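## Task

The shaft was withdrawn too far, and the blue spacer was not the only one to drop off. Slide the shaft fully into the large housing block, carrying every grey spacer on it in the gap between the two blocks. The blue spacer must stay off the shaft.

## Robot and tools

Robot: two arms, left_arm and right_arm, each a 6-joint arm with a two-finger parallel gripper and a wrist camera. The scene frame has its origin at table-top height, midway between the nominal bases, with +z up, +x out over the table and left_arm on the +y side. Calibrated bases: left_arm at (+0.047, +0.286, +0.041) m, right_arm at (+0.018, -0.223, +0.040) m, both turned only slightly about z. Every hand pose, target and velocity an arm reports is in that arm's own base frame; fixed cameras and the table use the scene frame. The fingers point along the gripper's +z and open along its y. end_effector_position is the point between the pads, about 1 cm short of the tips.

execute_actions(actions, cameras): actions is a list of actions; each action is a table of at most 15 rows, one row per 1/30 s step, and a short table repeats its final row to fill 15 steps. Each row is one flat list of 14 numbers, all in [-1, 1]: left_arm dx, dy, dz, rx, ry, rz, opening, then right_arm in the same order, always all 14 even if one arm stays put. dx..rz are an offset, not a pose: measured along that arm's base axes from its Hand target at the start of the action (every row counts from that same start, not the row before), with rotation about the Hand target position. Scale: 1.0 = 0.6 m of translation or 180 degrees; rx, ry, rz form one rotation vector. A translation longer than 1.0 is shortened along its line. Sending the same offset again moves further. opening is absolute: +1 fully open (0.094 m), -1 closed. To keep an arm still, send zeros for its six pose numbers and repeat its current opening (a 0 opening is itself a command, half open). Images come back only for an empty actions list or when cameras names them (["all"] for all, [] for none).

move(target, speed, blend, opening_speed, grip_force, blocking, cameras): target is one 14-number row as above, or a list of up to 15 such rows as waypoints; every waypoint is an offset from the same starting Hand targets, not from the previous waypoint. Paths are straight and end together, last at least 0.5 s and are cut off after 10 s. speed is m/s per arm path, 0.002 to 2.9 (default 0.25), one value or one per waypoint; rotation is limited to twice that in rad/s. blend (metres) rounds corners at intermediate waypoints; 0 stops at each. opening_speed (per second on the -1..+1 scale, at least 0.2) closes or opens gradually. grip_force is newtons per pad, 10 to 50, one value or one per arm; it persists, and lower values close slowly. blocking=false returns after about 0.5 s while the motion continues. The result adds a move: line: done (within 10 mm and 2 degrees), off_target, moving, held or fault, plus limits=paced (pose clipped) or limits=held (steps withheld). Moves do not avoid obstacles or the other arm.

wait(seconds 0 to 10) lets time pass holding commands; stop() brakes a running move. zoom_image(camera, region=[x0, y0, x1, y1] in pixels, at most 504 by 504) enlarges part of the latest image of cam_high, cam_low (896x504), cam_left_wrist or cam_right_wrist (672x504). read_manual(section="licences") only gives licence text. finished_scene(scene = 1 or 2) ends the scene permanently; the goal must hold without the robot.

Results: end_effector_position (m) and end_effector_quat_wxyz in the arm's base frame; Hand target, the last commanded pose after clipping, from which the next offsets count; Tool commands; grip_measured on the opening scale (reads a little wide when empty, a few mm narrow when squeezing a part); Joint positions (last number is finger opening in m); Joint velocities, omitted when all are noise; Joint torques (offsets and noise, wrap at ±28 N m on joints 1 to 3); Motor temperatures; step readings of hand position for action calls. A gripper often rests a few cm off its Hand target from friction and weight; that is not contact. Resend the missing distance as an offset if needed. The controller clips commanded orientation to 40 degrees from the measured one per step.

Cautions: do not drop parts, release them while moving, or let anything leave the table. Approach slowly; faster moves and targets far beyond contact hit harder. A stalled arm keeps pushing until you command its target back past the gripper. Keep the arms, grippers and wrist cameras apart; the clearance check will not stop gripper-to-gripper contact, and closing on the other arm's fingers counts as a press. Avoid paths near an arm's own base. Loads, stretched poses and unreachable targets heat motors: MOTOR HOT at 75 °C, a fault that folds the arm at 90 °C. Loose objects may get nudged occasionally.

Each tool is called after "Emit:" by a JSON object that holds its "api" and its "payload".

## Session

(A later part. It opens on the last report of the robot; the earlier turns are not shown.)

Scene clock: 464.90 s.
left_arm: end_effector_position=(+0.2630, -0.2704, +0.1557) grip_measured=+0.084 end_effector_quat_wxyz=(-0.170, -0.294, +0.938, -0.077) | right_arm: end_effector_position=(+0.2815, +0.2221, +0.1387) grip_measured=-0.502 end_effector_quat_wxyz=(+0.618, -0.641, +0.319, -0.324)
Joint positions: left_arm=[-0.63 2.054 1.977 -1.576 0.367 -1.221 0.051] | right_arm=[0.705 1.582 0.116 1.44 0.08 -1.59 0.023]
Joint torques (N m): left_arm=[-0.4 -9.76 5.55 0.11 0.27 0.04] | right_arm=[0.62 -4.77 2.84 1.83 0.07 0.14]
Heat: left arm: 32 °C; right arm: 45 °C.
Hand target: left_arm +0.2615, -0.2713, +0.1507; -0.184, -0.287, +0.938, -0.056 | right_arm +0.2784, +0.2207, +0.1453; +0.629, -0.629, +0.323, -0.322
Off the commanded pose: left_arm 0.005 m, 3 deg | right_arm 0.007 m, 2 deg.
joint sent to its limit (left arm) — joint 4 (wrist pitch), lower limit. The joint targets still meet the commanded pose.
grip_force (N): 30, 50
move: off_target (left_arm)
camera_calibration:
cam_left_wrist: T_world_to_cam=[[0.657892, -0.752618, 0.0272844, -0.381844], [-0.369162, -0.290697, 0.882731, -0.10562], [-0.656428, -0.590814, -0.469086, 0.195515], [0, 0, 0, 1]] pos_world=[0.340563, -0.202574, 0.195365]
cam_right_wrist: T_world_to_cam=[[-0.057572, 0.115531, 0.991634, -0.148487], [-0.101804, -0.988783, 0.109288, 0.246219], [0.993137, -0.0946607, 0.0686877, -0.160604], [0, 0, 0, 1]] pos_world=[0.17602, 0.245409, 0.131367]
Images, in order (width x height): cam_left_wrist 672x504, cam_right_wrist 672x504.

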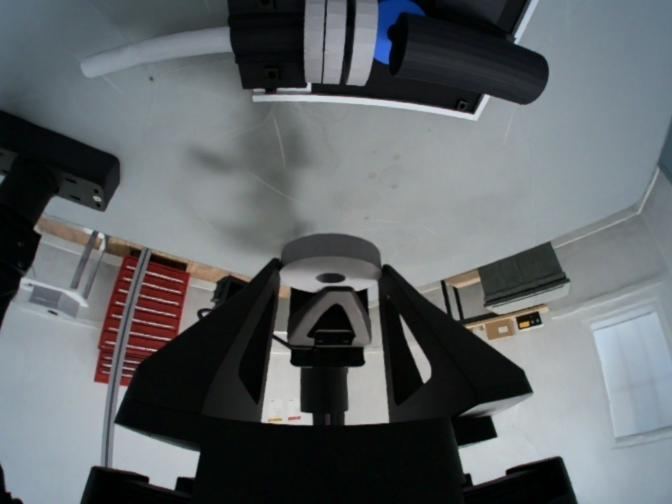

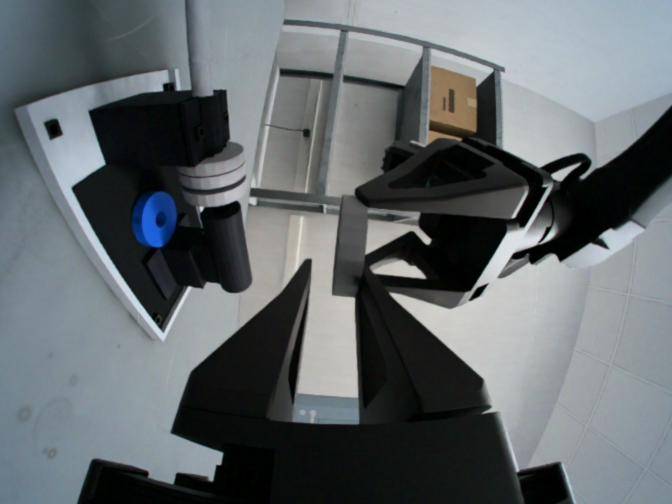

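Emit:
{"api": "move", "payload": {"target": [[0,0,0,0,0,0,-0.2,0,0,0.008,0,0,0,-0.3],[0,0,0,0,0,0,-0.2,0.005,0.0023,0.006,0,0,0,-0.3],[0,0,0,0,0,0,-0.2,0.005,0.0023,0.014,0,0,0,-0.3],[0,0,0,0,0,0,-0.2,0.009,0.005,0.006,0,0,0,-0.3],[0,0,0,0,0,0,-0.2,0.005,0.0023,0.001,0,0,0,-0.3],[0,0,0,0,0,0,-0.2,0.002,0.0002,0.006,0,0,0,-0.3],[0,0,0,0,0,0,-0.2,0.005,0.0023,0.009,0,0,0,-0.3],[0,0,0,0,0,0,-0.2,0.007,0.0037,0.006,0,0,0,-0.3],[0,0,0,0,0,0,-0.2,0.005,0.0023,0.004,0,0,0,-0.3],[0,0,0,0,0,0,-0.2,0.005,0.0023,0.006,0,0,0,-0.3]], "speed": 0.06, "blend": [0,0,0.001,0.001,0.001,0.001,0.001,0.001,0.001,0], "cameras": ["cam_right_wrist","cam_left_wrist"]}}

Emit:
{"api": "zoom_image", "payload": {"camera": "cam_left_wrist", "region": [230, 190, 420, 380]}}

Emit:
{"api": "zoom_image", "payload": {"camera": "cam_right_wrist", "region": [270, 150, 430, 310]}}

Scene clock: 468.33 s.
left_arm: end_effector_position=(+0.2630, -0.2704, +0.1557) grip_measured=+0.084 end_effector_quat_wxyz=(-0.170, -0.294, +0.938, -0.077) | right_arm: end_effector_position=(+0.2808, +0.2215, +0.1451) grip_measured=-0.302 end_effector_quat_wxyz=(+0.622, -0.637, +0.318, -0.326)
Joint positions: left_arm=[-0.63 2.054 1.977 -1.576 0.367 -1.221 0.051] | right_arm=[0.705 1.546 0.116 1.417 0.08 -1.59 0.033]
Joint torques (N m): left_arm=[-0.46 -9.73 5.53 0.1 0.24 0.02] | right_arm=[0.2 -3.7 4.33 1.66 0.02 0.15]
Heat: left arm: 32 °C; right arm: 45 °C.
Hand target: left_arm +0.2615, -0.2713, +0.1507; -0.184, -0.288, +0.938, -0.056 | right_arm +0.2815, +0.2221, +0.1488; +0.629, -0.630, +0.323, -0.322
Off the commanded pose: left_arm 0.005 m, 3 deg | right_arm 0.004 m, 1 deg.
joint sent to its limit (left arm) — joint 4 (wrist pitch), lower limit. The joint targets still meet the commanded pose.
grip_force (N): 30, 50
move: off_target (left_arm); blend cut to 0.0009 m at target 8, 0.0006 m at target 9
camera_calibration:
cam_left_wrist: T_world_to_cam=[[0.657892, -0.752618, 0.0272844, -0.381844], [-0.369162, -0.290697, 0.882731, -0.10562], [-0.656428, -0.590814, -0.469086, 0.195515], [0, 0, 0, 1]] pos_world=[0.340563, -0.202574, 0.195365]
cam_right_wrist: T_world_to_cam=[[-0.067321, 0.107255, 0.99195, -0.150248], [-0.103203, -0.989621, 0.0999993, 0.246684], [0.992379, -0.0956404, 0.0776914, -0.161309], [0, 0, 0, 1]] pos_world=[0.175424, 0.244811, 0.136903]
Images, in order (width x height): cam_left_wrist 672x504, cam_right_wrist 672x504.

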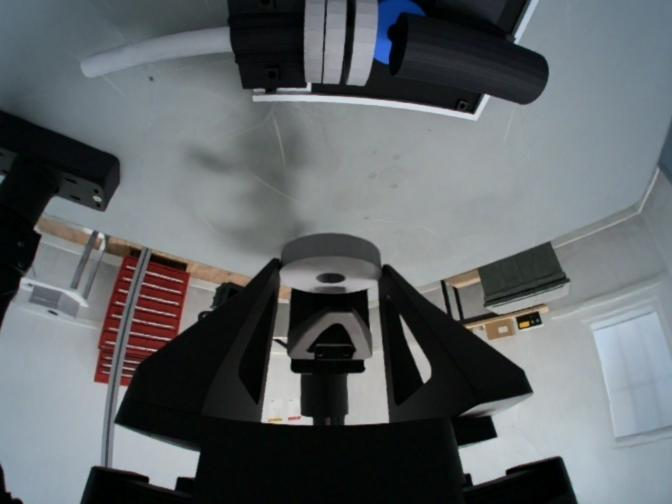

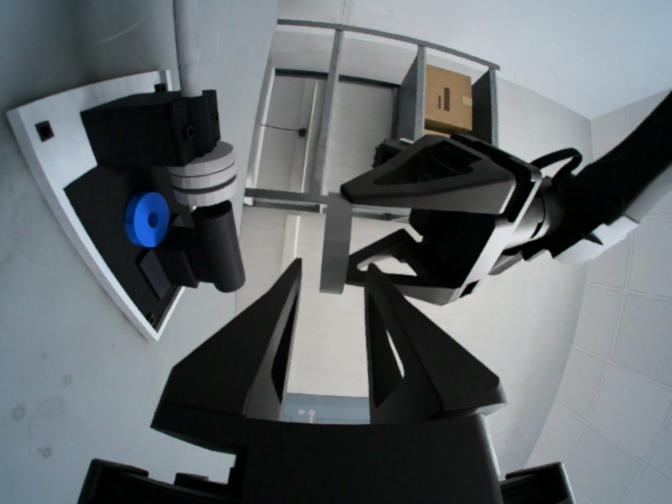

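Scaled by 2.653 from the camera's 672x504 image, which has a finer 960x720 frame.

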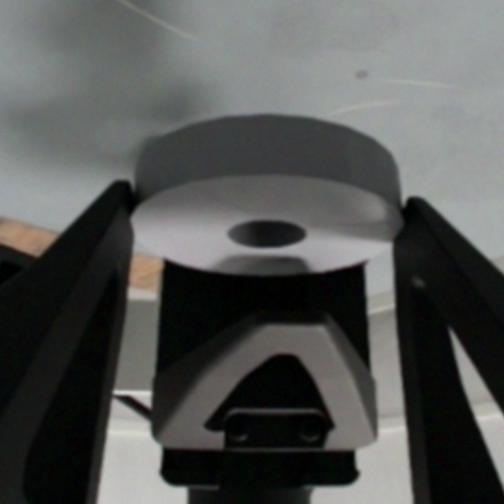

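Scaled by 3.150 from the camera's 672x504 image, which has a finer 960x720 frame.

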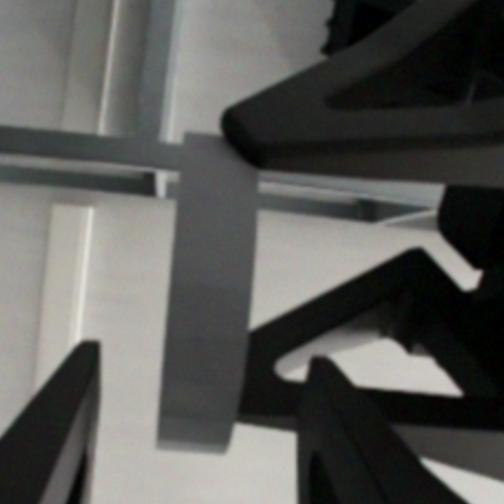

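Emit:
{"api": "move", "payload": {"target": [0.0,0.0,0,0,0,0,-0.2,0.0,0.0,0,0,0,0,-1], "opening_speed": 0.4, "grip_force": [30, 20]}}

Emit:
{"api": "move", "payload": {"target": [0.0,0.0,0,0,0,0,0.35,0.0,0.0,0,0,0,0,-1], "opening_speed": 0.4, "grip_force": [50, 50], "cameras": ["cam_left_wrist","cam_right_wrist"]}}

Emit:
{"api": "zoom_image", "payload": {"camera": "cam_left_wrist", "region": [230, 190, 420, 380]}}

Scene clock: 470.80 s.
left_arm: end_effector_position=(+0.2630, -0.2704, +0.1557) grip_measured=+0.084 end_effector_quat_wxyz=(-0.170, -0.294, +0.938, -0.077) | right_arm: end_effector_position=(+0.2808, +0.2215, +0.1449) grip_measured=-0.756 end_effector_quat_wxyz=(+0.622, -0.637, +0.318, -0.326)
Joint positions: left_arm=[-0.63 2.054 1.977 -1.576 0.367 -1.221 0.051] | right_arm=[0.705 1.546 0.116 1.416 0.08 -1.59 0.011]
Joint torques (N m): left_arm=[-0.5 -9.73 5.35 0.07 0.24 0.02] | right_arm=[0.17 -3.71 4.3 1.67 0.03 0.14]
Heat: left arm: 32 °C; right arm: 45 °C.
Hand target: left_arm +0.2615, -0.2713, +0.1507; -0.184, -0.288, +0.938, -0.056 | right_arm +0.2815, +0.2221, +0.1489; +0.629, -0.630, +0.323, -0.322
Off the commanded pose: left_arm 0.005 m, 3 deg | right_arm 0.004 m, 1 deg.
joint sent to its limit (left arm) — joint 4 (wrist pitch), lower limit. The joint targets still meet the commanded pose.
grip_force (N): 30, 20
move: off_target (left_arm)

Scene clock: 472.40 s.
left_arm: end_effector_position=(+0.2630, -0.2704, +0.1557) grip_measured=+0.348 end_effector_quat_wxyz=(-0.170, -0.294, +0.938, -0.077) | right_arm: end_effector_position=(+0.2808, +0.2215, +0.1449) grip_measured=-0.781 end_effector_quat_wxyz=(+0.622, -0.637, +0.318, -0.326)
Joint positions: left_arm=[-0.63 2.054 1.977 -1.576 0.367 -1.221 0.063] | right_arm=[0.705 1.546 0.116 1.416 0.08 -1.59 0.01]
Joint torques (N m): left_arm=[-0.68 -9.73 5.64 0.11 0.23 0.02] | right_arm=[0.17 -3.71 4.33 1.67 0.01 0.14]
Heat: left arm: 32 °C; right arm: 45 °C.
Hand target: left_arm +0.2615, -0.2713, +0.1507; -0.184, -0.288, +0.938, -0.056 | right_arm +0.2815, +0.2221, +0.1489; +0.629, -0.629, +0.323, -0.322
Off the commanded pose: left_arm 0.005 m, 3 deg | right_arm 0.004 m, 1 deg.
joint sent to its limit (left arm) — joint 4 (wrist pitch), lower limit. The joint targets still meet the commanded pose.
move: off_target (left_arm)
camera_calibration:
cam_left_wrist: T_world_to_cam=[[0.657892, -0.752618, 0.0272844, -0.381844], [-0.369162, -0.290697, 0.882731, -0.10562], [-0.656428, -0.590814, -0.469086, 0.195515], [0, 0, 0, 1]] pos_world=[0.340563, -0.202574, 0.195365]
cam_right_wrist: T_world_to_cam=[[-0.0667976, 0.10771, 0.991936, -0.150348], [-0.103084, -0.989581, 0.100513, 0.246594], [0.992427, -0.0955391, 0.0772049, -0.161268], [0, 0, 0, 1]] pos_world=[0.175423, 0.244811, 0.136801]
Images, in order (width x height): cam_left_wrist 672x504, cam_right_wrist 672x504.

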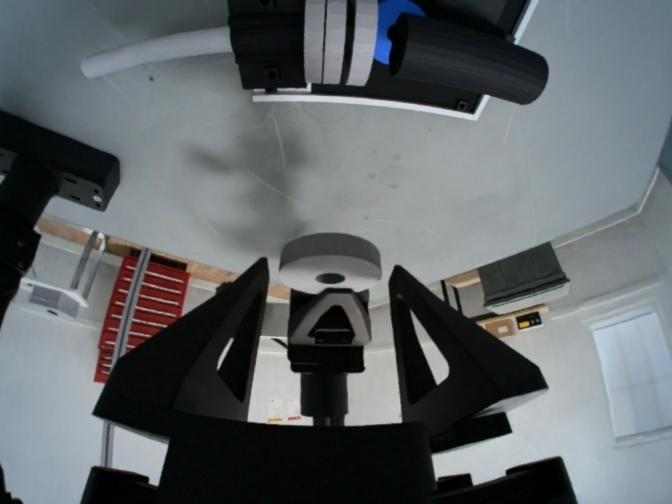

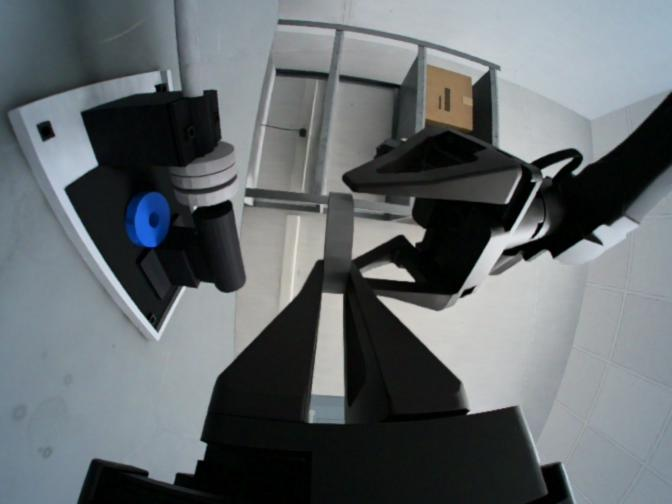

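Scaled by 2.653 from the camera's 672x504 image, which has a finer 960x720 frame.

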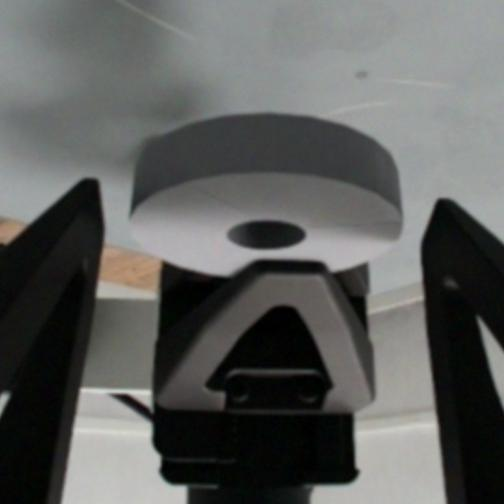

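Emit:
{"api": "move", "payload": {"target": [[0.02,0.03,0.12,0,0,0,0.35,0.0,0.0,0,0,0,0,-1],[0.05,0.13,0.16,-0.0242,-0.24,-0.222,-0.1,0,0,0,0,0,0,-1],[-0.02,0.23,0.14,-0.0483,-0.480,-0.444,-0.3,0,0,0,0,0,0,-1]], "speed": 0.25, "blend": [0,0.02,0], "cameras": ["cam_left_wrist","cam_high"]}}

Scene clock: 481.10 s.
left_arm: end_effector_position=(+0.2499, -0.1324, +0.2334) grip_measured=-0.298 end_effector_quat_wxyz=(+0.436, +0.441, +0.768, -0.159) | right_arm: end_effector_position=(+0.2808, +0.2215, +0.1449) grip_measured=-0.781 end_effector_quat_wxyz=(+0.622, -0.637, +0.318, -0.326)
Joint positions: left_arm=[-0.129 0.912 0.898 -0.74 0.589 0.651 0.033] | right_arm=[0.705 1.546 0.116 1.416 0.08 -1.59 0.01]
Joint torques (N m): left_arm=[0.79 -2.18 5.61 1.53 0.46 0.04] | right_arm=[0.16 -3.71 4.34 1.66 0.02 0.15]
Heat: left arm: 32 °C; right arm: 45 °C.
Hand target: left_arm +0.2495, -0.1334, +0.2347; +0.444, +0.443, +0.762, -0.162 | right_arm +0.2815, +0.2221, +0.1489; +0.629, -0.629, +0.323, -0.322
Off the commanded pose: left_arm 0.002 m, 1 deg | right_arm 0.004 m, 1 deg.
move: done; blend cut to 0 m at target 2
camera_calibration:
cam_left_wrist: T_world_to_cam=[[-0.798789, -0.599953, -0.044643, 0.129469], [-0.571752, 0.780138, -0.253936, 0.318806], [0.187177, -0.177317, -0.96619, 0.264737], [0, 0, 0, 1]] pos_world=[0.236144, -0.124095, 0.342523]
Images, in order (width x height): cam_high 896x504, cam_left_wrist 672x504.

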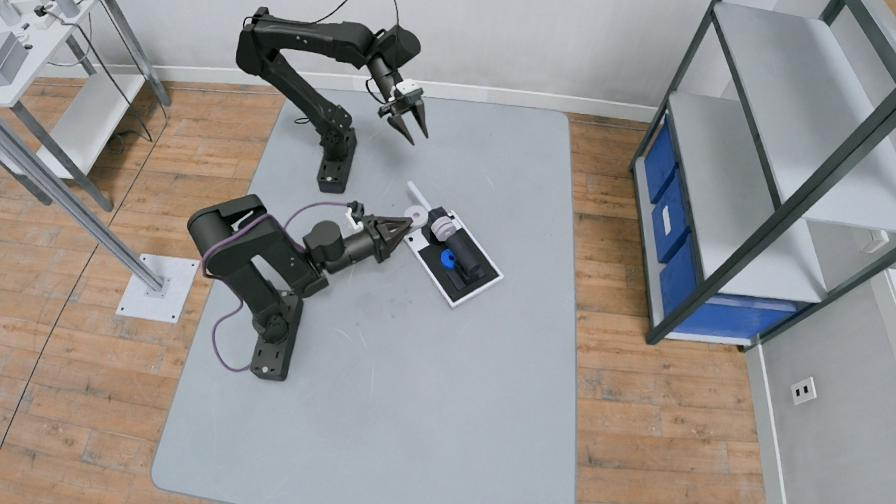

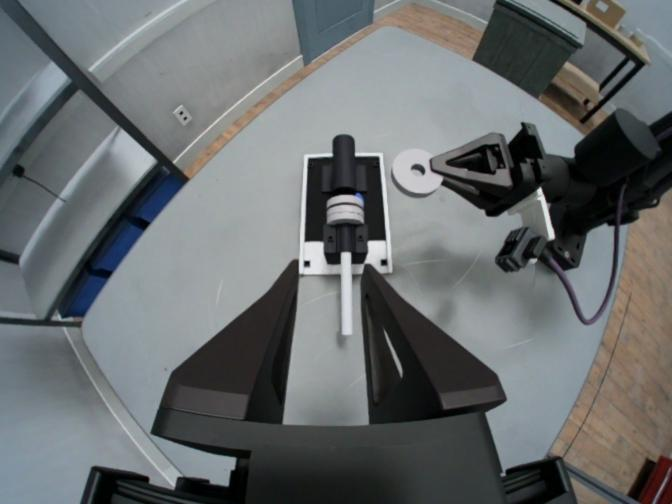

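Emit:
{"api": "move", "payload": {"target": [[0,0,0,0,0,0,-0.3,-0.05,-0.04,0.10,0.3134,0.3807,-0.0933,-1]], "speed": 0.3, "cameras": ["cam_left_wrist","cam_right_wrist"]}}

Emit:
{"api": "zoom_image", "payload": {"camera": "cam_right_wrist", "region": [260, 170, 440, 320]}}

Scene clock: 485.33 s.
left_arm: end_effector_position=(+0.2499, -0.1324, +0.2334) grip_measured=-0.298 end_effector_quat_wxyz=(+0.436, +0.441, +0.768, -0.159) | right_arm: end_effector_position=(+0.2509, +0.1970, +0.1947) grip_measured=-0.781 end_effector_quat_wxyz=(+0.497, -0.302, +0.797, +0.161)
Joint positions: left_arm=[-0.129 0.912 0.898 -0.74 0.589 0.651 0.033] | right_arm=[0.649 0.839 0.573 -0.206 -0.024 -0.062 0.01]
Joint velocities: left_arm=[within noise] | right_arm=[-0.007 0.012 0.002 -0.022 0.007 -0.154 0]
Joint torques (N m): left_arm=[0.44 -2.13 5.65 1.5 0.45 0] | right_arm=[-0.54 -1.94 9.46 1.43 -0.17 0.08]
Heat: left arm: 33 °C; right arm: 45 °C.
Hand target: left_arm +0.2495, -0.1334, +0.2347; +0.444, +0.443, +0.762, -0.162 | right_arm +0.2515, +0.1981, +0.2091; +0.507, -0.296, +0.791, +0.171
Off the commanded pose: left_arm 0.002 m, 1 deg | right_arm 0.014 m, 2 deg.
move: off_target (right_arm)
camera_calibration:
cam_left_wrist: T_world_to_cam=[[-0.798789, -0.599953, -0.044643, 0.129469], [-0.571752, 0.780138, -0.253936, 0.318806], [0.187177, -0.177317, -0.96619, 0.264737], [0, 0, 0, 1]] pos_world=[0.236144, -0.124095, 0.342523]
cam_right_wrist: T_world_to_cam=[[0.669764, -0.729138, 0.14062, -0.0532642], [-0.652661, -0.66834, -0.356869, 0.377959], [0.354189, 0.14724, -0.92351, 0.169407], [0, 0, 0, 1]] pos_world=[0.222352, 0.188825, 0.298821]
Images, in order (width x height): cam_left_wrist 672x504, cam_right_wrist 672x504.

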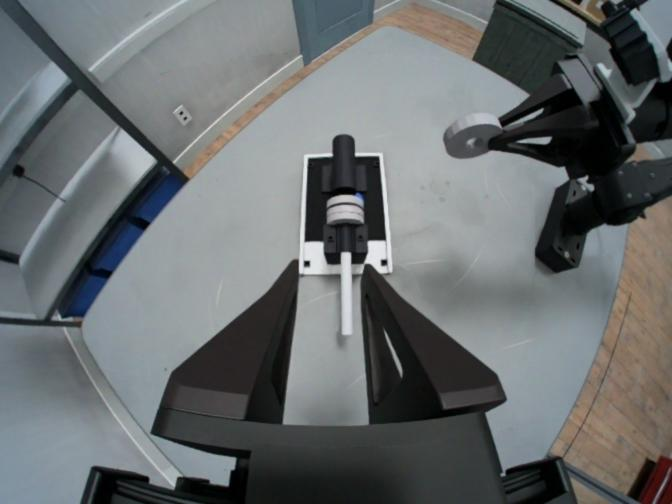

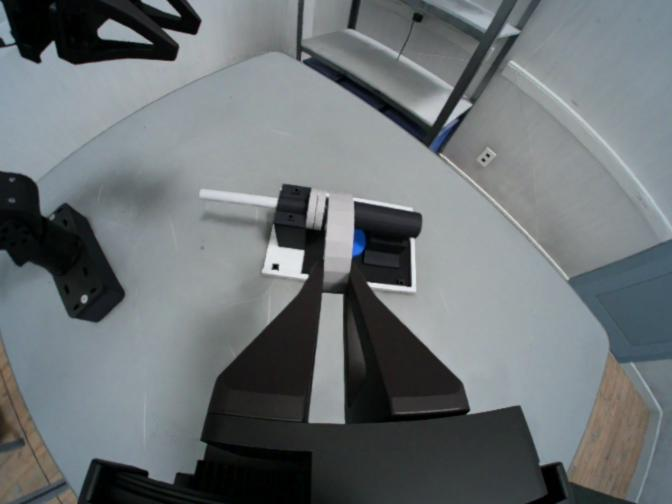

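Scaled by 2.800 from the camera's 672x504 image, which has a finer 960x720 frame.

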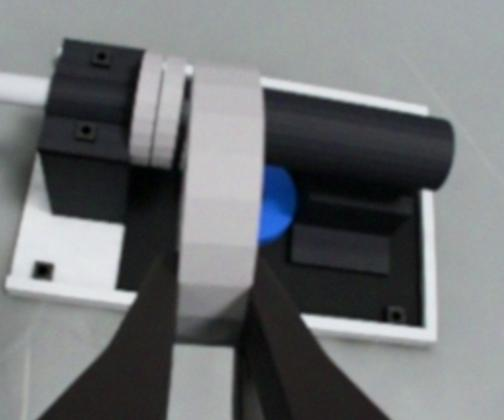

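Emit:
{"api": "move", "payload": {"target": [[-0.02,-0.02,-0.10,0,0,0,-0.3,0.060,0.012,-0.15,0,0,0,-1],[-0.02,-0.02,-0.17,0,0,0,-0.3,0.080,0.0285,-0.25,0,0,0,-1]], "speed": 0.2, "cameras": ["cam_left_wrist","cam_right_wrist"]}}

Emit:
{"api": "zoom_image", "payload": {"camera": "cam_right_wrist", "region": [240, 120, 420, 300]}}

Scene clock: 489.47 s.
left_arm: end_effector_position=(+0.2379, -0.1434, +0.1340) grip_measured=-0.298 end_effector_quat_wxyz=(+0.442, +0.443, +0.764, -0.158) | right_arm: end_effector_position=(+0.3022, +0.2141, +0.0623) grip_measured=-0.781 end_effector_quat_wxyz=(+0.508, -0.290, +0.793, +0.170)
Joint positions: left_arm=[-0.21 0.824 0.457 -0.339 0.532 0.59 0.033] | right_arm=[0.566 1.531 0.283 0.805 -0.098 -0.073 0.01]
Joint torques (N m): left_arm=[-0.43 -0.72 6.11 1.55 0.29 -0.04] | right_arm=[0.4 -3.28 4.11 1.72 -0.09 -0.1]
Heat: left arm: 33 °C; right arm: 45 °C.
Hand target: left_arm +0.2376, -0.1453, +0.1328; +0.444, +0.443, +0.762, -0.161 | right_arm +0.2994, +0.2152, +0.0590; +0.506, -0.296, +0.791, +0.171
Off the commanded pose: left_arm 0.002 m, 0 deg | right_arm 0.004 m, 1 deg.
move: done
camera_calibration:
cam_left_wrist: T_world_to_cam=[[-0.800843, -0.596429, -0.0540746, 0.111184], [-0.564446, 0.781894, -0.264656, 0.295241], [0.200129, -0.181426, -0.962826, 0.165001], [0, 0, 0, 1]] pos_world=[0.222667, -0.134598, 0.243017]
cam_right_wrist: T_world_to_cam=[[0.659898, -0.74126, 0.122756, -0.0497574], [-0.655536, -0.647844, -0.388035, 0.374011], [0.367162, 0.175592, -0.913433, 0.0158056], [0, 0, 0, 1]] pos_world=[0.272209, 0.202642, 0.165675]
Images, in order (width x height): cam_left_wrist 672x504, cam_right_wrist 672x504.

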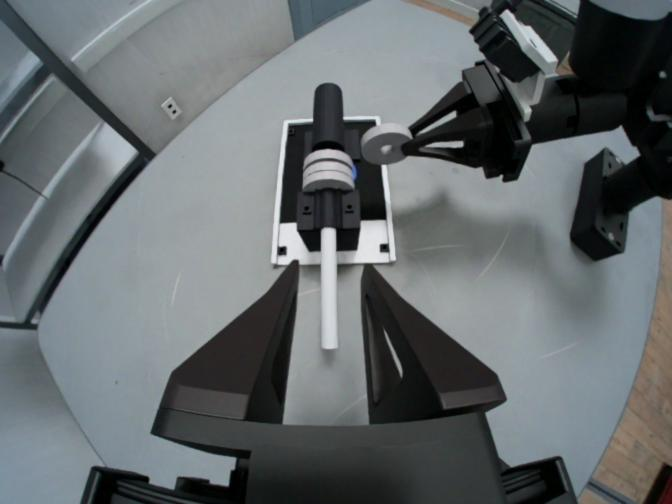

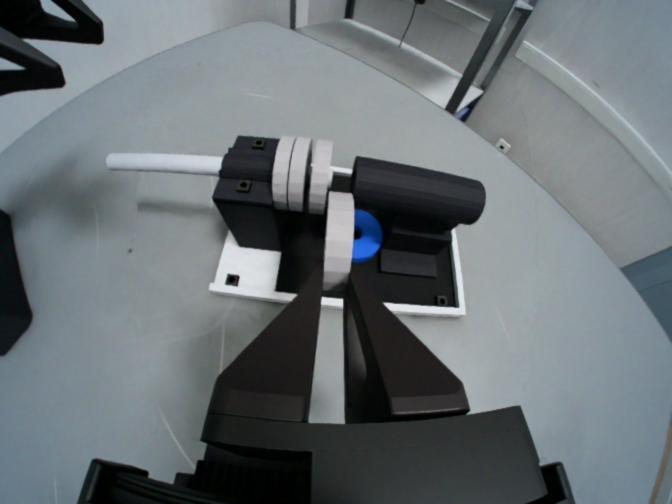

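Scaled by 2.800 from the camera's 672x504 image, which has a finer 960x720 frame.

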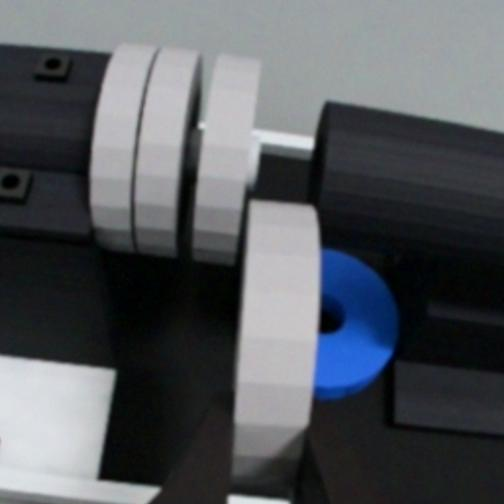

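Emit:
{"api": "move", "payload": {"target": [0,0,0,0,0,0,-0.3,0.047,0.0378,-0.015,0,0,0,-1], "speed": 0.08, "cameras": ["cam_right_wrist"]}}

Emit:
{"api": "zoom_image", "payload": {"camera": "cam_right_wrist", "region": [240, 130, 400, 290]}}

Scene clock: 491.23 s.
left_arm: end_effector_position=(+0.2379, -0.1434, +0.1340) grip_measured=-0.298 end_effector_quat_wxyz=(+0.442, +0.443, +0.764, -0.158) | right_arm: end_effector_position=(+0.3114, +0.2250, +0.0282) grip_measured=-0.781 end_effector_quat_wxyz=(+0.470, -0.300, +0.814, +0.164)
Joint positions: left_arm=[-0.21 0.824 0.457 -0.339 0.532 0.59 0.033] | right_arm=[0.579 1.703 0.36 0.811 -0.094 -0.073 0.01]
Joint torques (N m): left_arm=[-0.61 -0.9 6.16 1.59 0.31 -0.07] | right_arm=[0.75 -4.57 7.57 2.03 0.02 -0.03]
Heat: left arm: 33 °C; right arm: 45 °C.
Hand target: left_arm +0.2376, -0.1453, +0.1328; +0.444, +0.443, +0.762, -0.162 | right_arm +0.3276, +0.2379, +0.0500; +0.506, -0.296, +0.791, +0.171
Off the commanded pose: left_arm 0.002 m, 0 deg | right_arm 0.030 m, 5 deg.
move: off_target (right_arm)
camera_calibration:
cam_right_wrist: T_world_to_cam=[[0.675737, -0.728957, 0.109556, -0.050934], [-0.675209, -0.671718, -0.304775, 0.383089], [0.295759, 0.131974, -0.946102, 0.012383], [0, 0, 0, 1]] pos_world=[0.289421, 0.218565, 0.134052]
Images, in order (width x height): cam_right_wrist 672x504.

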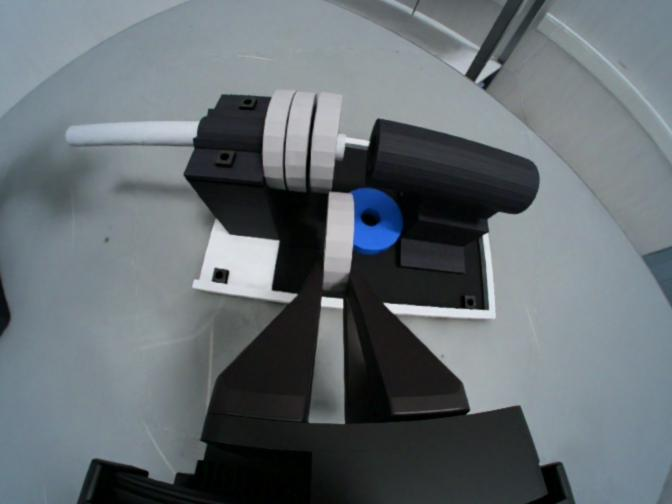

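Scaled by 3.150 from the camera's 672x504 image, which has a finer 960x720 frame.

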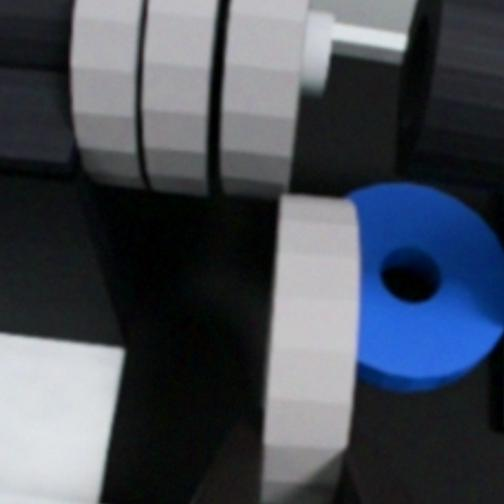

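Emit:
{"api": "move", "payload": {"target": [[0,0,0,0,0,0,-0.3,-0.075,-0.056,0.03,0,0,0,-1],[0,0,-0.155,0,0,0,-0.3,-0.07,-0.066,0.03,0,0,0,-1]], "speed": 0.12, "cameras": ["cam_right_wrist","cam_left_wrist"]}}

Emit:
{"api": "zoom_image", "payload": {"camera": "cam_right_wrist", "region": [240, 110, 400, 270]}}

Scene clock: 494.90 s.
left_arm: end_effector_position=(+0.2412, -0.1423, +0.0413) grip_measured=-0.298 end_effector_quat_wxyz=(+0.444, +0.441, +0.765, -0.153) | right_arm: end_effector_position=(+0.2892, +0.1994, +0.0666) grip_measured=-0.781 end_effector_quat_wxyz=(+0.505, -0.289, +0.795, +0.169)
Joint positions: left_arm=[-0.21 1.119 0.147 0.271 0.521 0.59 0.033] | right_arm=[0.539 1.41 0.227 0.732 -0.12 -0.084 0.01]
Joint torques (N m): left_arm=[-0.4 -1.73 4.71 1.63 0.38 -0.07] | right_arm=[-0.53 -4.94 4.07 1.51 -0.21 -0.15]
Heat: left arm: 34 °C; right arm: 45 °C.
Hand target: left_arm +0.2375, -0.1454, +0.0398; +0.444, +0.443, +0.762, -0.162 | right_arm +0.2856, +0.1982, +0.0679; +0.506, -0.296, +0.792, +0.171
Off the commanded pose: left_arm 0.005 m, 1 deg | right_arm 0.004 m, 1 deg.
move: done
camera_calibration:
cam_left_wrist: T_world_to_cam=[[-0.795442, -0.602803, -0.0624525, 0.107548], [-0.569443, 0.778706, -0.263347, 0.272485], [0.207379, -0.173915, -0.962677, 0.0745363], [0, 0, 0, 1]] pos_world=[0.225256, -0.134392, 0.150229]
cam_right_wrist: T_world_to_cam=[[0.658659, -0.742576, 0.12145, -0.0519453], [-0.659547, -0.647462, -0.381826, 0.35829], [0.362169, 0.171391, -0.91622, 0.0296342], [0, 0, 0, 1]] pos_world=[0.259791, 0.188327, 0.170265]
Images, in order (width x height): cam_left_wrist 672x504, cam_right_wrist 672x504.

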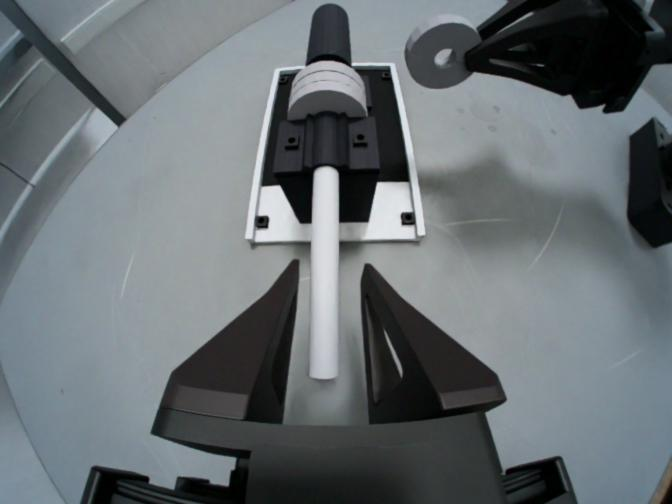

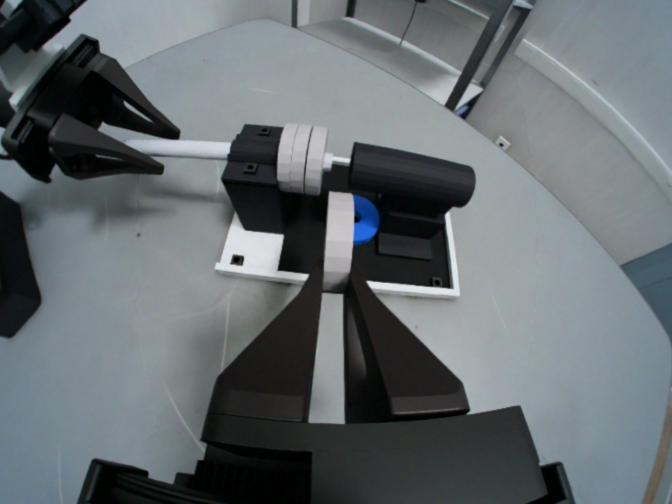

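Scaled by 3.150 from the camera's 672x504 image, which has a finer 960x720 frame.

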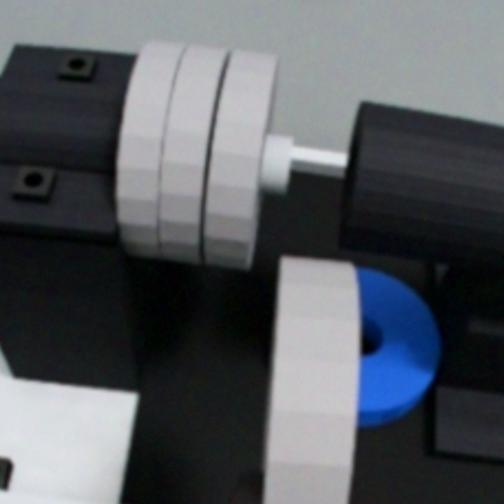

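Emit:
{"api": "move", "payload": {"target": [[0,0,-0.006,0,0,0,-0.3,0,0,0,0,0,0,-1],[0,0,-0.006,0,0,0,-1,0,0,0,0,0,0,-1]], "speed": 0.12}}

Emit:
{"api": "move", "payload": {"target": [[-0.002,0.003,0,0.03,-0.045,0,-1,0,0,0,0,0,0,-1],[-0.004,0.006,0,0,0,0,-1,0,0,0,0,0,0,-1]], "speed": 0.12, "cameras": ["cam_right_wrist"]}}

Emit:
{"api": "zoom_image", "payload": {"camera": "cam_right_wrist", "region": [240, 110, 400, 270]}}

Scene clock: 496.90 s.
left_arm: end_effector_position=(+0.2437, -0.1401, +0.0378) grip_measured=-0.712 end_effector_quat_wxyz=(+0.446, +0.432, +0.770, -0.149) | right_arm: end_effector_position=(+0.2892, +0.1994, +0.0666) grip_measured=-0.781 end_effector_quat_wxyz=(+0.505, -0.289, +0.795, +0.169)
Joint positions: left_arm=[-0.209 1.146 0.135 0.317 0.508 0.573 0.014] | right_arm=[0.539 1.41 0.227 0.732 -0.12 -0.084 0.01]
Joint torques (N m): left_arm=[-0.73 -1.77 4.67 1.51 0.59 0.07] | right_arm=[-0.51 -4.96 4.07 1.5 -0.21 -0.15]
Heat: left arm: 34 °C; right arm: 45 °C.
Hand target: left_arm +0.2375, -0.1454, +0.0361; +0.444, +0.443, +0.762, -0.162 | right_arm +0.2856, +0.1982, +0.0679; +0.506, -0.296, +0.792, +0.171
Off the commanded pose: left_arm 0.008 m, 2 deg | right_arm 0.004 m, 1 deg.
move: done

Scene clock: 499.13 s.
left_arm: end_effector_position=(+0.2411, -0.1369, +0.0375) grip_measured=-0.711 end_effector_quat_wxyz=(+0.457, +0.436, +0.763, -0.140) | right_arm: end_effector_position=(+0.2892, +0.1994, +0.0666) grip_measured=-0.781 end_effector_quat_wxyz=(+0.505, -0.289, +0.795, +0.169)
Joint positions: left_arm=[-0.199 1.12 0.103 0.345 0.506 0.59 0.014] | right_arm=[0.539 1.41 0.227 0.732 -0.12 -0.084 0.01]
Joint torques (N m): left_arm=[0.49 -1.59 6.76 1.07 0.71 0.07] | right_arm=[-0.54 -4.97 4.05 1.5 -0.2 -0.15]
Heat: left arm: 34 °C; right arm: 45 °C.
Hand target: left_arm +0.2351, -0.1418, +0.0362; +0.444, +0.443, +0.762, -0.162 | right_arm +0.2856, +0.1982, +0.0679; +0.506, -0.296, +0.792, +0.171
Off the commanded pose: left_arm 0.008 m, 3 deg | right_arm 0.004 m, 1 deg.
move: off_target (left_arm)
camera_calibration:
cam_right_wrist: T_world_to_cam=[[0.658659, -0.742576, 0.12145, -0.0519453], [-0.659547, -0.647462, -0.381826, 0.35829], [0.362169, 0.171391, -0.91622, 0.0296342], [0, 0, 0, 1]] pos_world=[0.259791, 0.188327, 0.170265]
Images, in order (width x height): cam_right_wrist 672x504.

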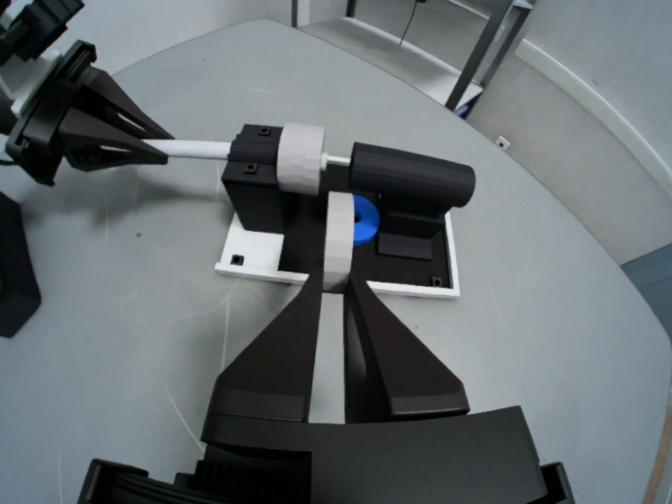

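Scaled by 3.150 from the camera's 672x504 image, which has a finer 960x720 frame.

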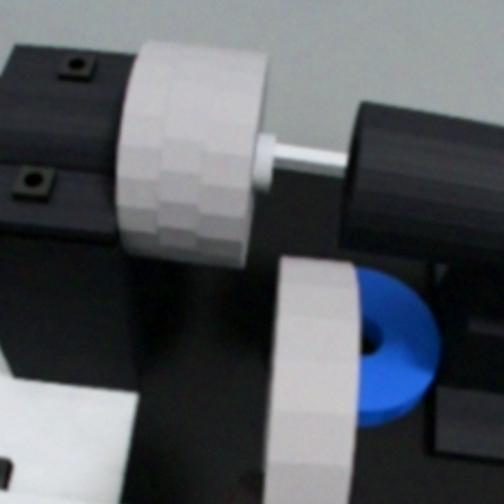

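Emit:
{"api": "move", "payload": {"target": [[0,0,0,0,0,0,-1,0.040,0.054,-0.010,0,0,0,-1],[0,0,0,0,0,0,-1,0.043,0.046,-0.030,0,0,0,-1],[0,0,0,0,0,0,-1,0.049,0.050,-0.020,0,0,0,-1],[0,0,0,0,0,0,-1,0.043,0.046,-0.012,0,0,0,-1],[0,0,0,0,0,0,-1,0.039,0.043,-0.020,0,0,0,-1],[0,0,0,0,0,0,-1,0.043,0.046,-0.023,0,0,0,-1],[0,0,0,0,0,0,-1,0.043,0.046,-0.020,0,0,0,-1]], "speed": 0.08, "blend": 0.001, "cameras": ["cam_right_wrist"]}}

Emit:
{"api": "zoom_image", "payload": {"camera": "cam_right_wrist", "region": [240, 110, 400, 270]}}

Scene clock: 501.30 s.
left_arm: end_effector_position=(+0.2410, -0.1369, +0.0374) grip_measured=-0.711 end_effector_quat_wxyz=(+0.456, +0.435, +0.763, -0.140) | right_arm: end_effector_position=(+0.3058, +0.2245, +0.0475) grip_measured=-0.781 end_effector_quat_wxyz=(+0.493, -0.301, +0.798, +0.169)
Joint positions: left_arm=[-0.199 1.12 0.103 0.345 0.506 0.589 0.014] | right_arm=[0.586 1.623 0.322 0.825 -0.093 -0.079 0.01]
Joint torques (N m): left_arm=[0.44 -1.48 6.54 1.05 0.76 0.01] | right_arm=[-0.49 -4.86 5.24 1.73 -0.03 0]
Heat: left arm: 34 °C; right arm: 45 °C.
Hand target: left_arm +0.2351, -0.1417, +0.0361; +0.444, +0.443, +0.762, -0.162 | right_arm +0.3114, +0.2258, +0.0559; +0.506, -0.296, +0.792, +0.171
Off the commanded pose: left_arm 0.008 m, 3 deg | right_arm 0.010 m, 2 deg.
move: off_target (left_arm); blend cut to 0.0009 m at target 6
camera_calibration:
cam_right_wrist: T_world_to_cam=[[0.676358, -0.725974, 0.124508, -0.0512726], [-0.652388, -0.668909, -0.3563, 0.379646], [0.341949, 0.159759, -0.926039, 0.0109833], [0, 0, 0, 1]] pos_world=[0.278599, 0.214971, 0.151823]
Images, in order (width x height): cam_right_wrist 672x504.

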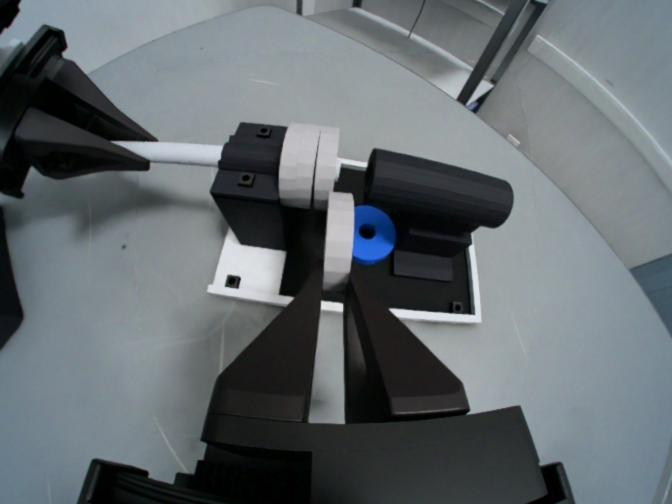

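Scaled by 3.150 from the camera's 672x504 image, which has a finer 960x720 frame.

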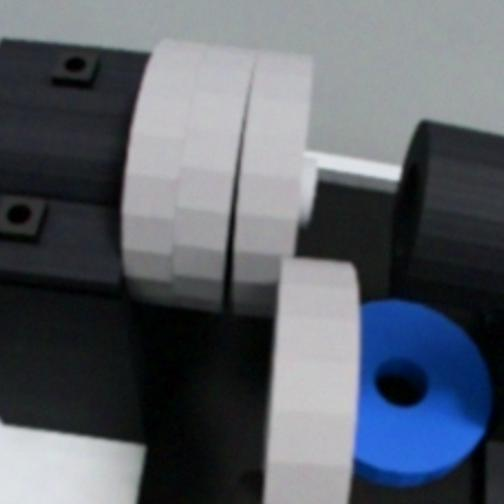

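Emit:
{"api": "move", "payload": {"target": [[0,0,0,0,0,0,-1,-0.026,-0.0278,0,0,0,0,-1],[0,0,0,0,0,0,-1,-0.016,-0.0208,0.015,0,0,0,-1],[0,0,0,0,0,0,-1,-0.012,-0.018,0.0,0,0,0,-1],[0,0,0,0,0,0,-1,-0.016,-0.0208,-0.006,0,0,0,-1],[0,0,0,0,0,0,-1,-0.019,-0.023,0.0,0,0,0,-1],[0,0,0,0,0,0,-1,-0.016,-0.0208,0.003,0,0,0,-1],[0,0,0,0,0,0,-1,-0.016,-0.0208,0,0,0,0,-1]], "speed": 0.08, "blend": 0.001, "cameras": ["cam_right_wrist"]}}

Emit:
{"api": "zoom_image", "payload": {"camera": "cam_right_wrist", "region": [240, 110, 400, 270]}}

Scene clock: 504.43 s.
left_arm: end_effector_position=(+0.2410, -0.1369, +0.0374) grip_measured=-0.711 end_effector_quat_wxyz=(+0.456, +0.435, +0.763, -0.140) | right_arm: end_effector_position=(+0.2993, +0.2102, +0.0499) grip_measured=-0.781 end_effector_quat_wxyz=(+0.498, -0.292, +0.799, +0.166)
Joint positions: left_arm=[-0.199 1.12 0.103 0.345 0.506 0.589 0.014] | right_arm=[0.561 1.567 0.267 0.832 -0.099 -0.079 0.01]
Joint torques (N m): left_arm=[0.39 -1.69 6.65 1.03 0.74 0.09] | right_arm=[-0.4 -4.25 5.14 1.68 -0.21 -0.11]
Heat: left arm: 33 °C; right arm: 45 °C.
Hand target: left_arm +0.2351, -0.1417, +0.0361; +0.444, +0.443, +0.762, -0.162 | right_arm +0.3018, +0.2134, +0.0559; +0.506, -0.296, +0.792, +0.171
Off the commanded pose: left_arm 0.008 m, 3 deg | right_arm 0.007 m, 2 deg.
move: off_target (left_arm); blend cut to 0.0009 m at target 6
camera_calibration:
cam_right_wrist: T_world_to_cam=[[0.660679, -0.740466, 0.123342, -0.0497499], [-0.66398, -0.653092, -0.364144, 0.367252], [0.35019, 0.158686, -0.923139, 0.0153457], [0, 0, 0, 1]] pos_world=[0.271343, 0.200576, 0.154035]
Images, in order (width x height): cam_right_wrist 672x504.

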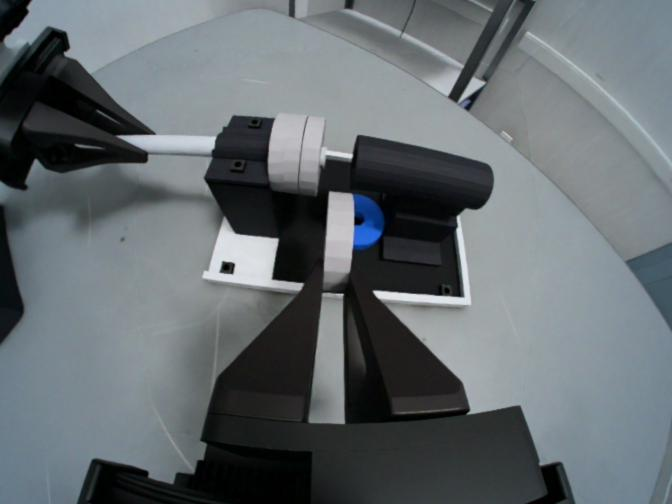

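Scaled by 3.150 from the camera's 672x504 image, which has a finer 960x720 frame.

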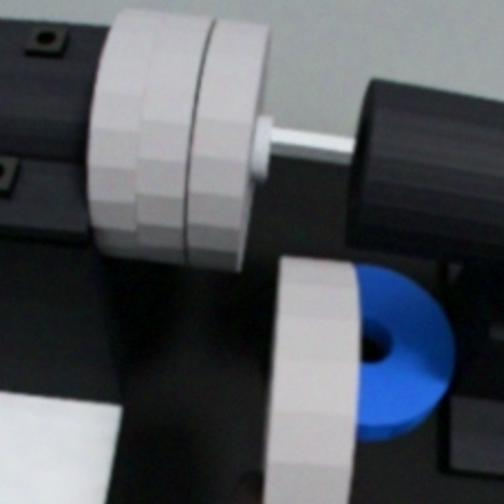

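Emit:
{"api": "move", "payload": {"target": [[0,0,0,0,0,0,-1,-0.003,0.006,0,0,0,0,-1],[0,0,0,0,0,0,-1,0.036,0.0345,-0.003,0,0,0,-1]], "speed": 0.05, "cameras": ["cam_right_wrist"]}}

Emit:
{"api": "zoom_image", "payload": {"camera": "cam_right_wrist", "region": [240, 130, 400, 290]}}

Scene clock: 506.63 s.
left_arm: end_effector_position=(+0.2410, -0.1369, +0.0374) grip_measured=-0.711 end_effector_quat_wxyz=(+0.456, +0.435, +0.763, -0.140) | right_arm: end_effector_position=(+0.3184, +0.2294, +0.0499) grip_measured=-0.781 end_effector_quat_wxyz=(+0.499, -0.298, +0.796, +0.170)
Joint positions: left_arm=[-0.199 1.12 0.103 0.345 0.506 0.589 0.014] | right_arm=[0.577 1.665 0.367 0.835 -0.099 -0.079 0.01]
Joint torques (N m): left_arm=[0.57 -1.52 6.63 1.04 0.74 0.03] | right_arm=[0.65 -4 6.08 1.68 0.04 0]
Heat: left arm: 33 °C; right arm: 45 °C.
Hand target: left_arm +0.2351, -0.1417, +0.0361; +0.444, +0.443, +0.762, -0.162 | right_arm +0.3234, +0.2341, +0.0541; +0.506, -0.296, +0.791, +0.172
Off the commanded pose: left_arm 0.008 m, 3 deg | right_arm 0.008 m, 1 deg.
move: off_target (left_arm)
camera_calibration:
cam_right_wrist: T_world_to_cam=[[0.671689, -0.730368, 0.124082, -0.0539606], [-0.652293, -0.66246, -0.368322, 0.3911], [0.35121, 0.16646, -0.921381, 0.00346794], [0, 0, 0, 1]] pos_world=[0.290139, 0.2191, 0.153942]
Images, in order (width x height): cam_right_wrist 672x504.

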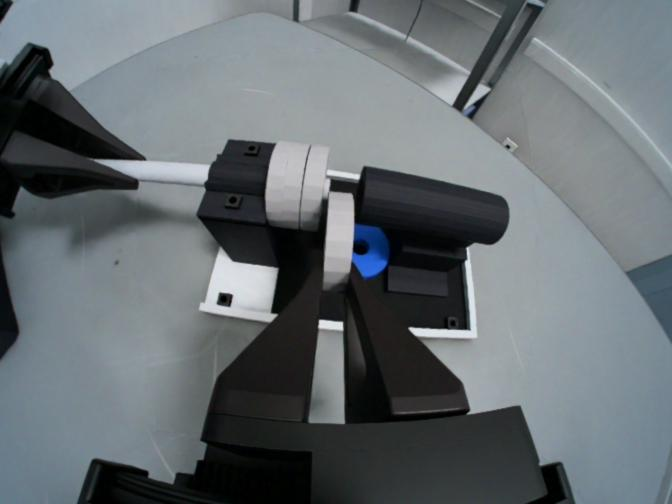

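Scaled by 3.150 from the camera's 672x504 image, which has a finer 960x720 frame.

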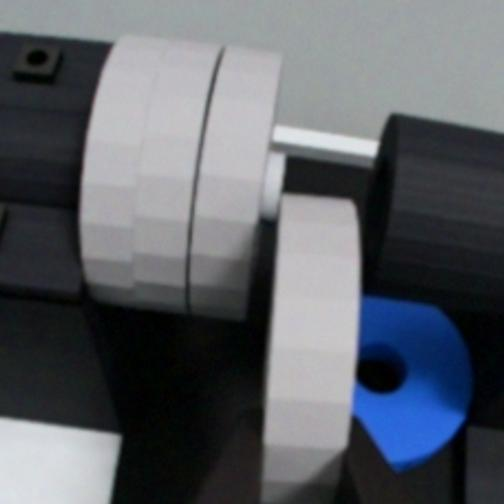

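Emit:
{"api": "move", "payload": {"target": [0,0,0,0,0,0,-1,0.0315,0.021,-0.003,0,0,0,-1], "speed": 0.04, "cameras": ["cam_right_wrist"]}}

Emit:
{"api": "zoom_image", "payload": {"camera": "cam_right_wrist", "region": [240, 130, 400, 290]}}

Scene clock: 507.97 s.
left_arm: end_effector_position=(+0.2410, -0.1369, +0.0374) grip_measured=-0.711 end_effector_quat_wxyz=(+0.456, +0.435, +0.763, -0.140) | right_arm: end_effector_position=(+0.3384, +0.2424, +0.0510) grip_measured=-0.781 end_effector_quat_wxyz=(+0.503, -0.297, +0.793, +0.171)
Joint positions: left_arm=[-0.199 1.12 0.103 0.345 0.506 0.589 0.014] | right_arm=[0.577 1.743 0.455 0.835 -0.099 -0.079 0.01]
Joint torques (N m): left_arm=[0.28 -1.44 6.64 1.05 0.71 0.04] | right_arm=[0.7 -4.56 6.16 1.6 0.04 0.01]
Heat: left arm: 33 °C; right arm: 45 °C.
Hand target: left_arm +0.2351, -0.1417, +0.0361; +0.444, +0.443, +0.762, -0.162 | right_arm +0.3423, +0.2467, +0.0524; +0.506, -0.296, +0.791, +0.172
Off the commanded pose: left_arm 0.008 m, 3 deg | right_arm 0.006 m, 0 deg.
move: off_target (left_arm)
camera_calibration:
cam_right_wrist: T_world_to_cam=[[0.670553, -0.731106, 0.125867, -0.0575954], [-0.648836, -0.660226, -0.378302, 0.412069], [0.35968, 0.172004, -0.917085, -0.00913565], [0, 0, 0, 1]] pos_world=[0.309272, 0.231522, 0.154758]
Images, in order (width x height): cam_right_wrist 672x504.

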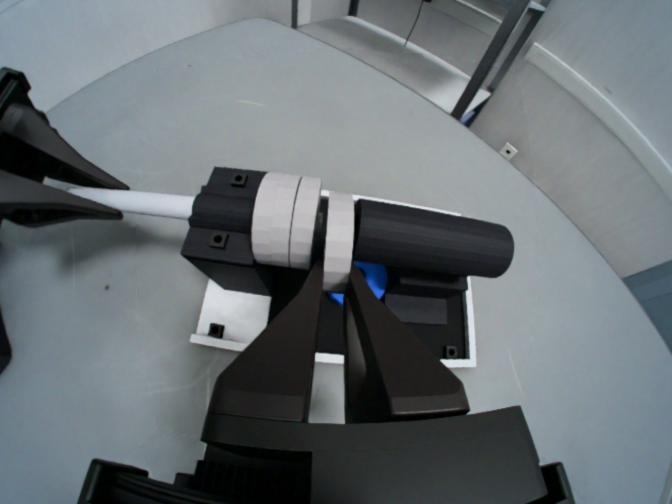

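Scaled by 3.150 from the camera's 672x504 image, which has a finer 960x720 frame.

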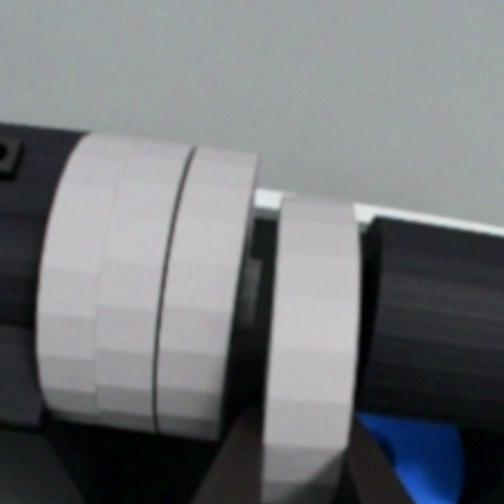

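Emit:
{"api": "zoom_image", "payload": {"camera": "cam_right_wrist", "region": [240, 150, 390, 300]}}

Scaled by 3.360 from the camera's 672x504 image, which has a finer 960x720 frame.

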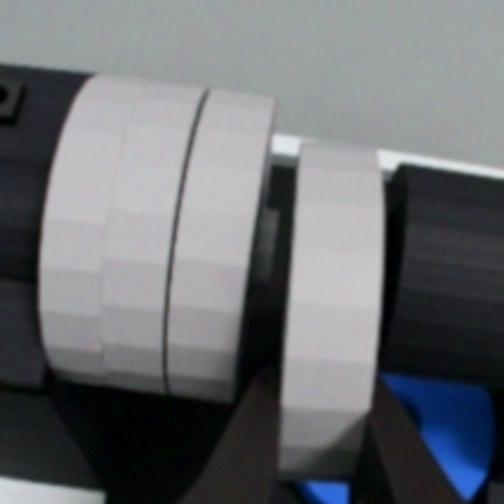

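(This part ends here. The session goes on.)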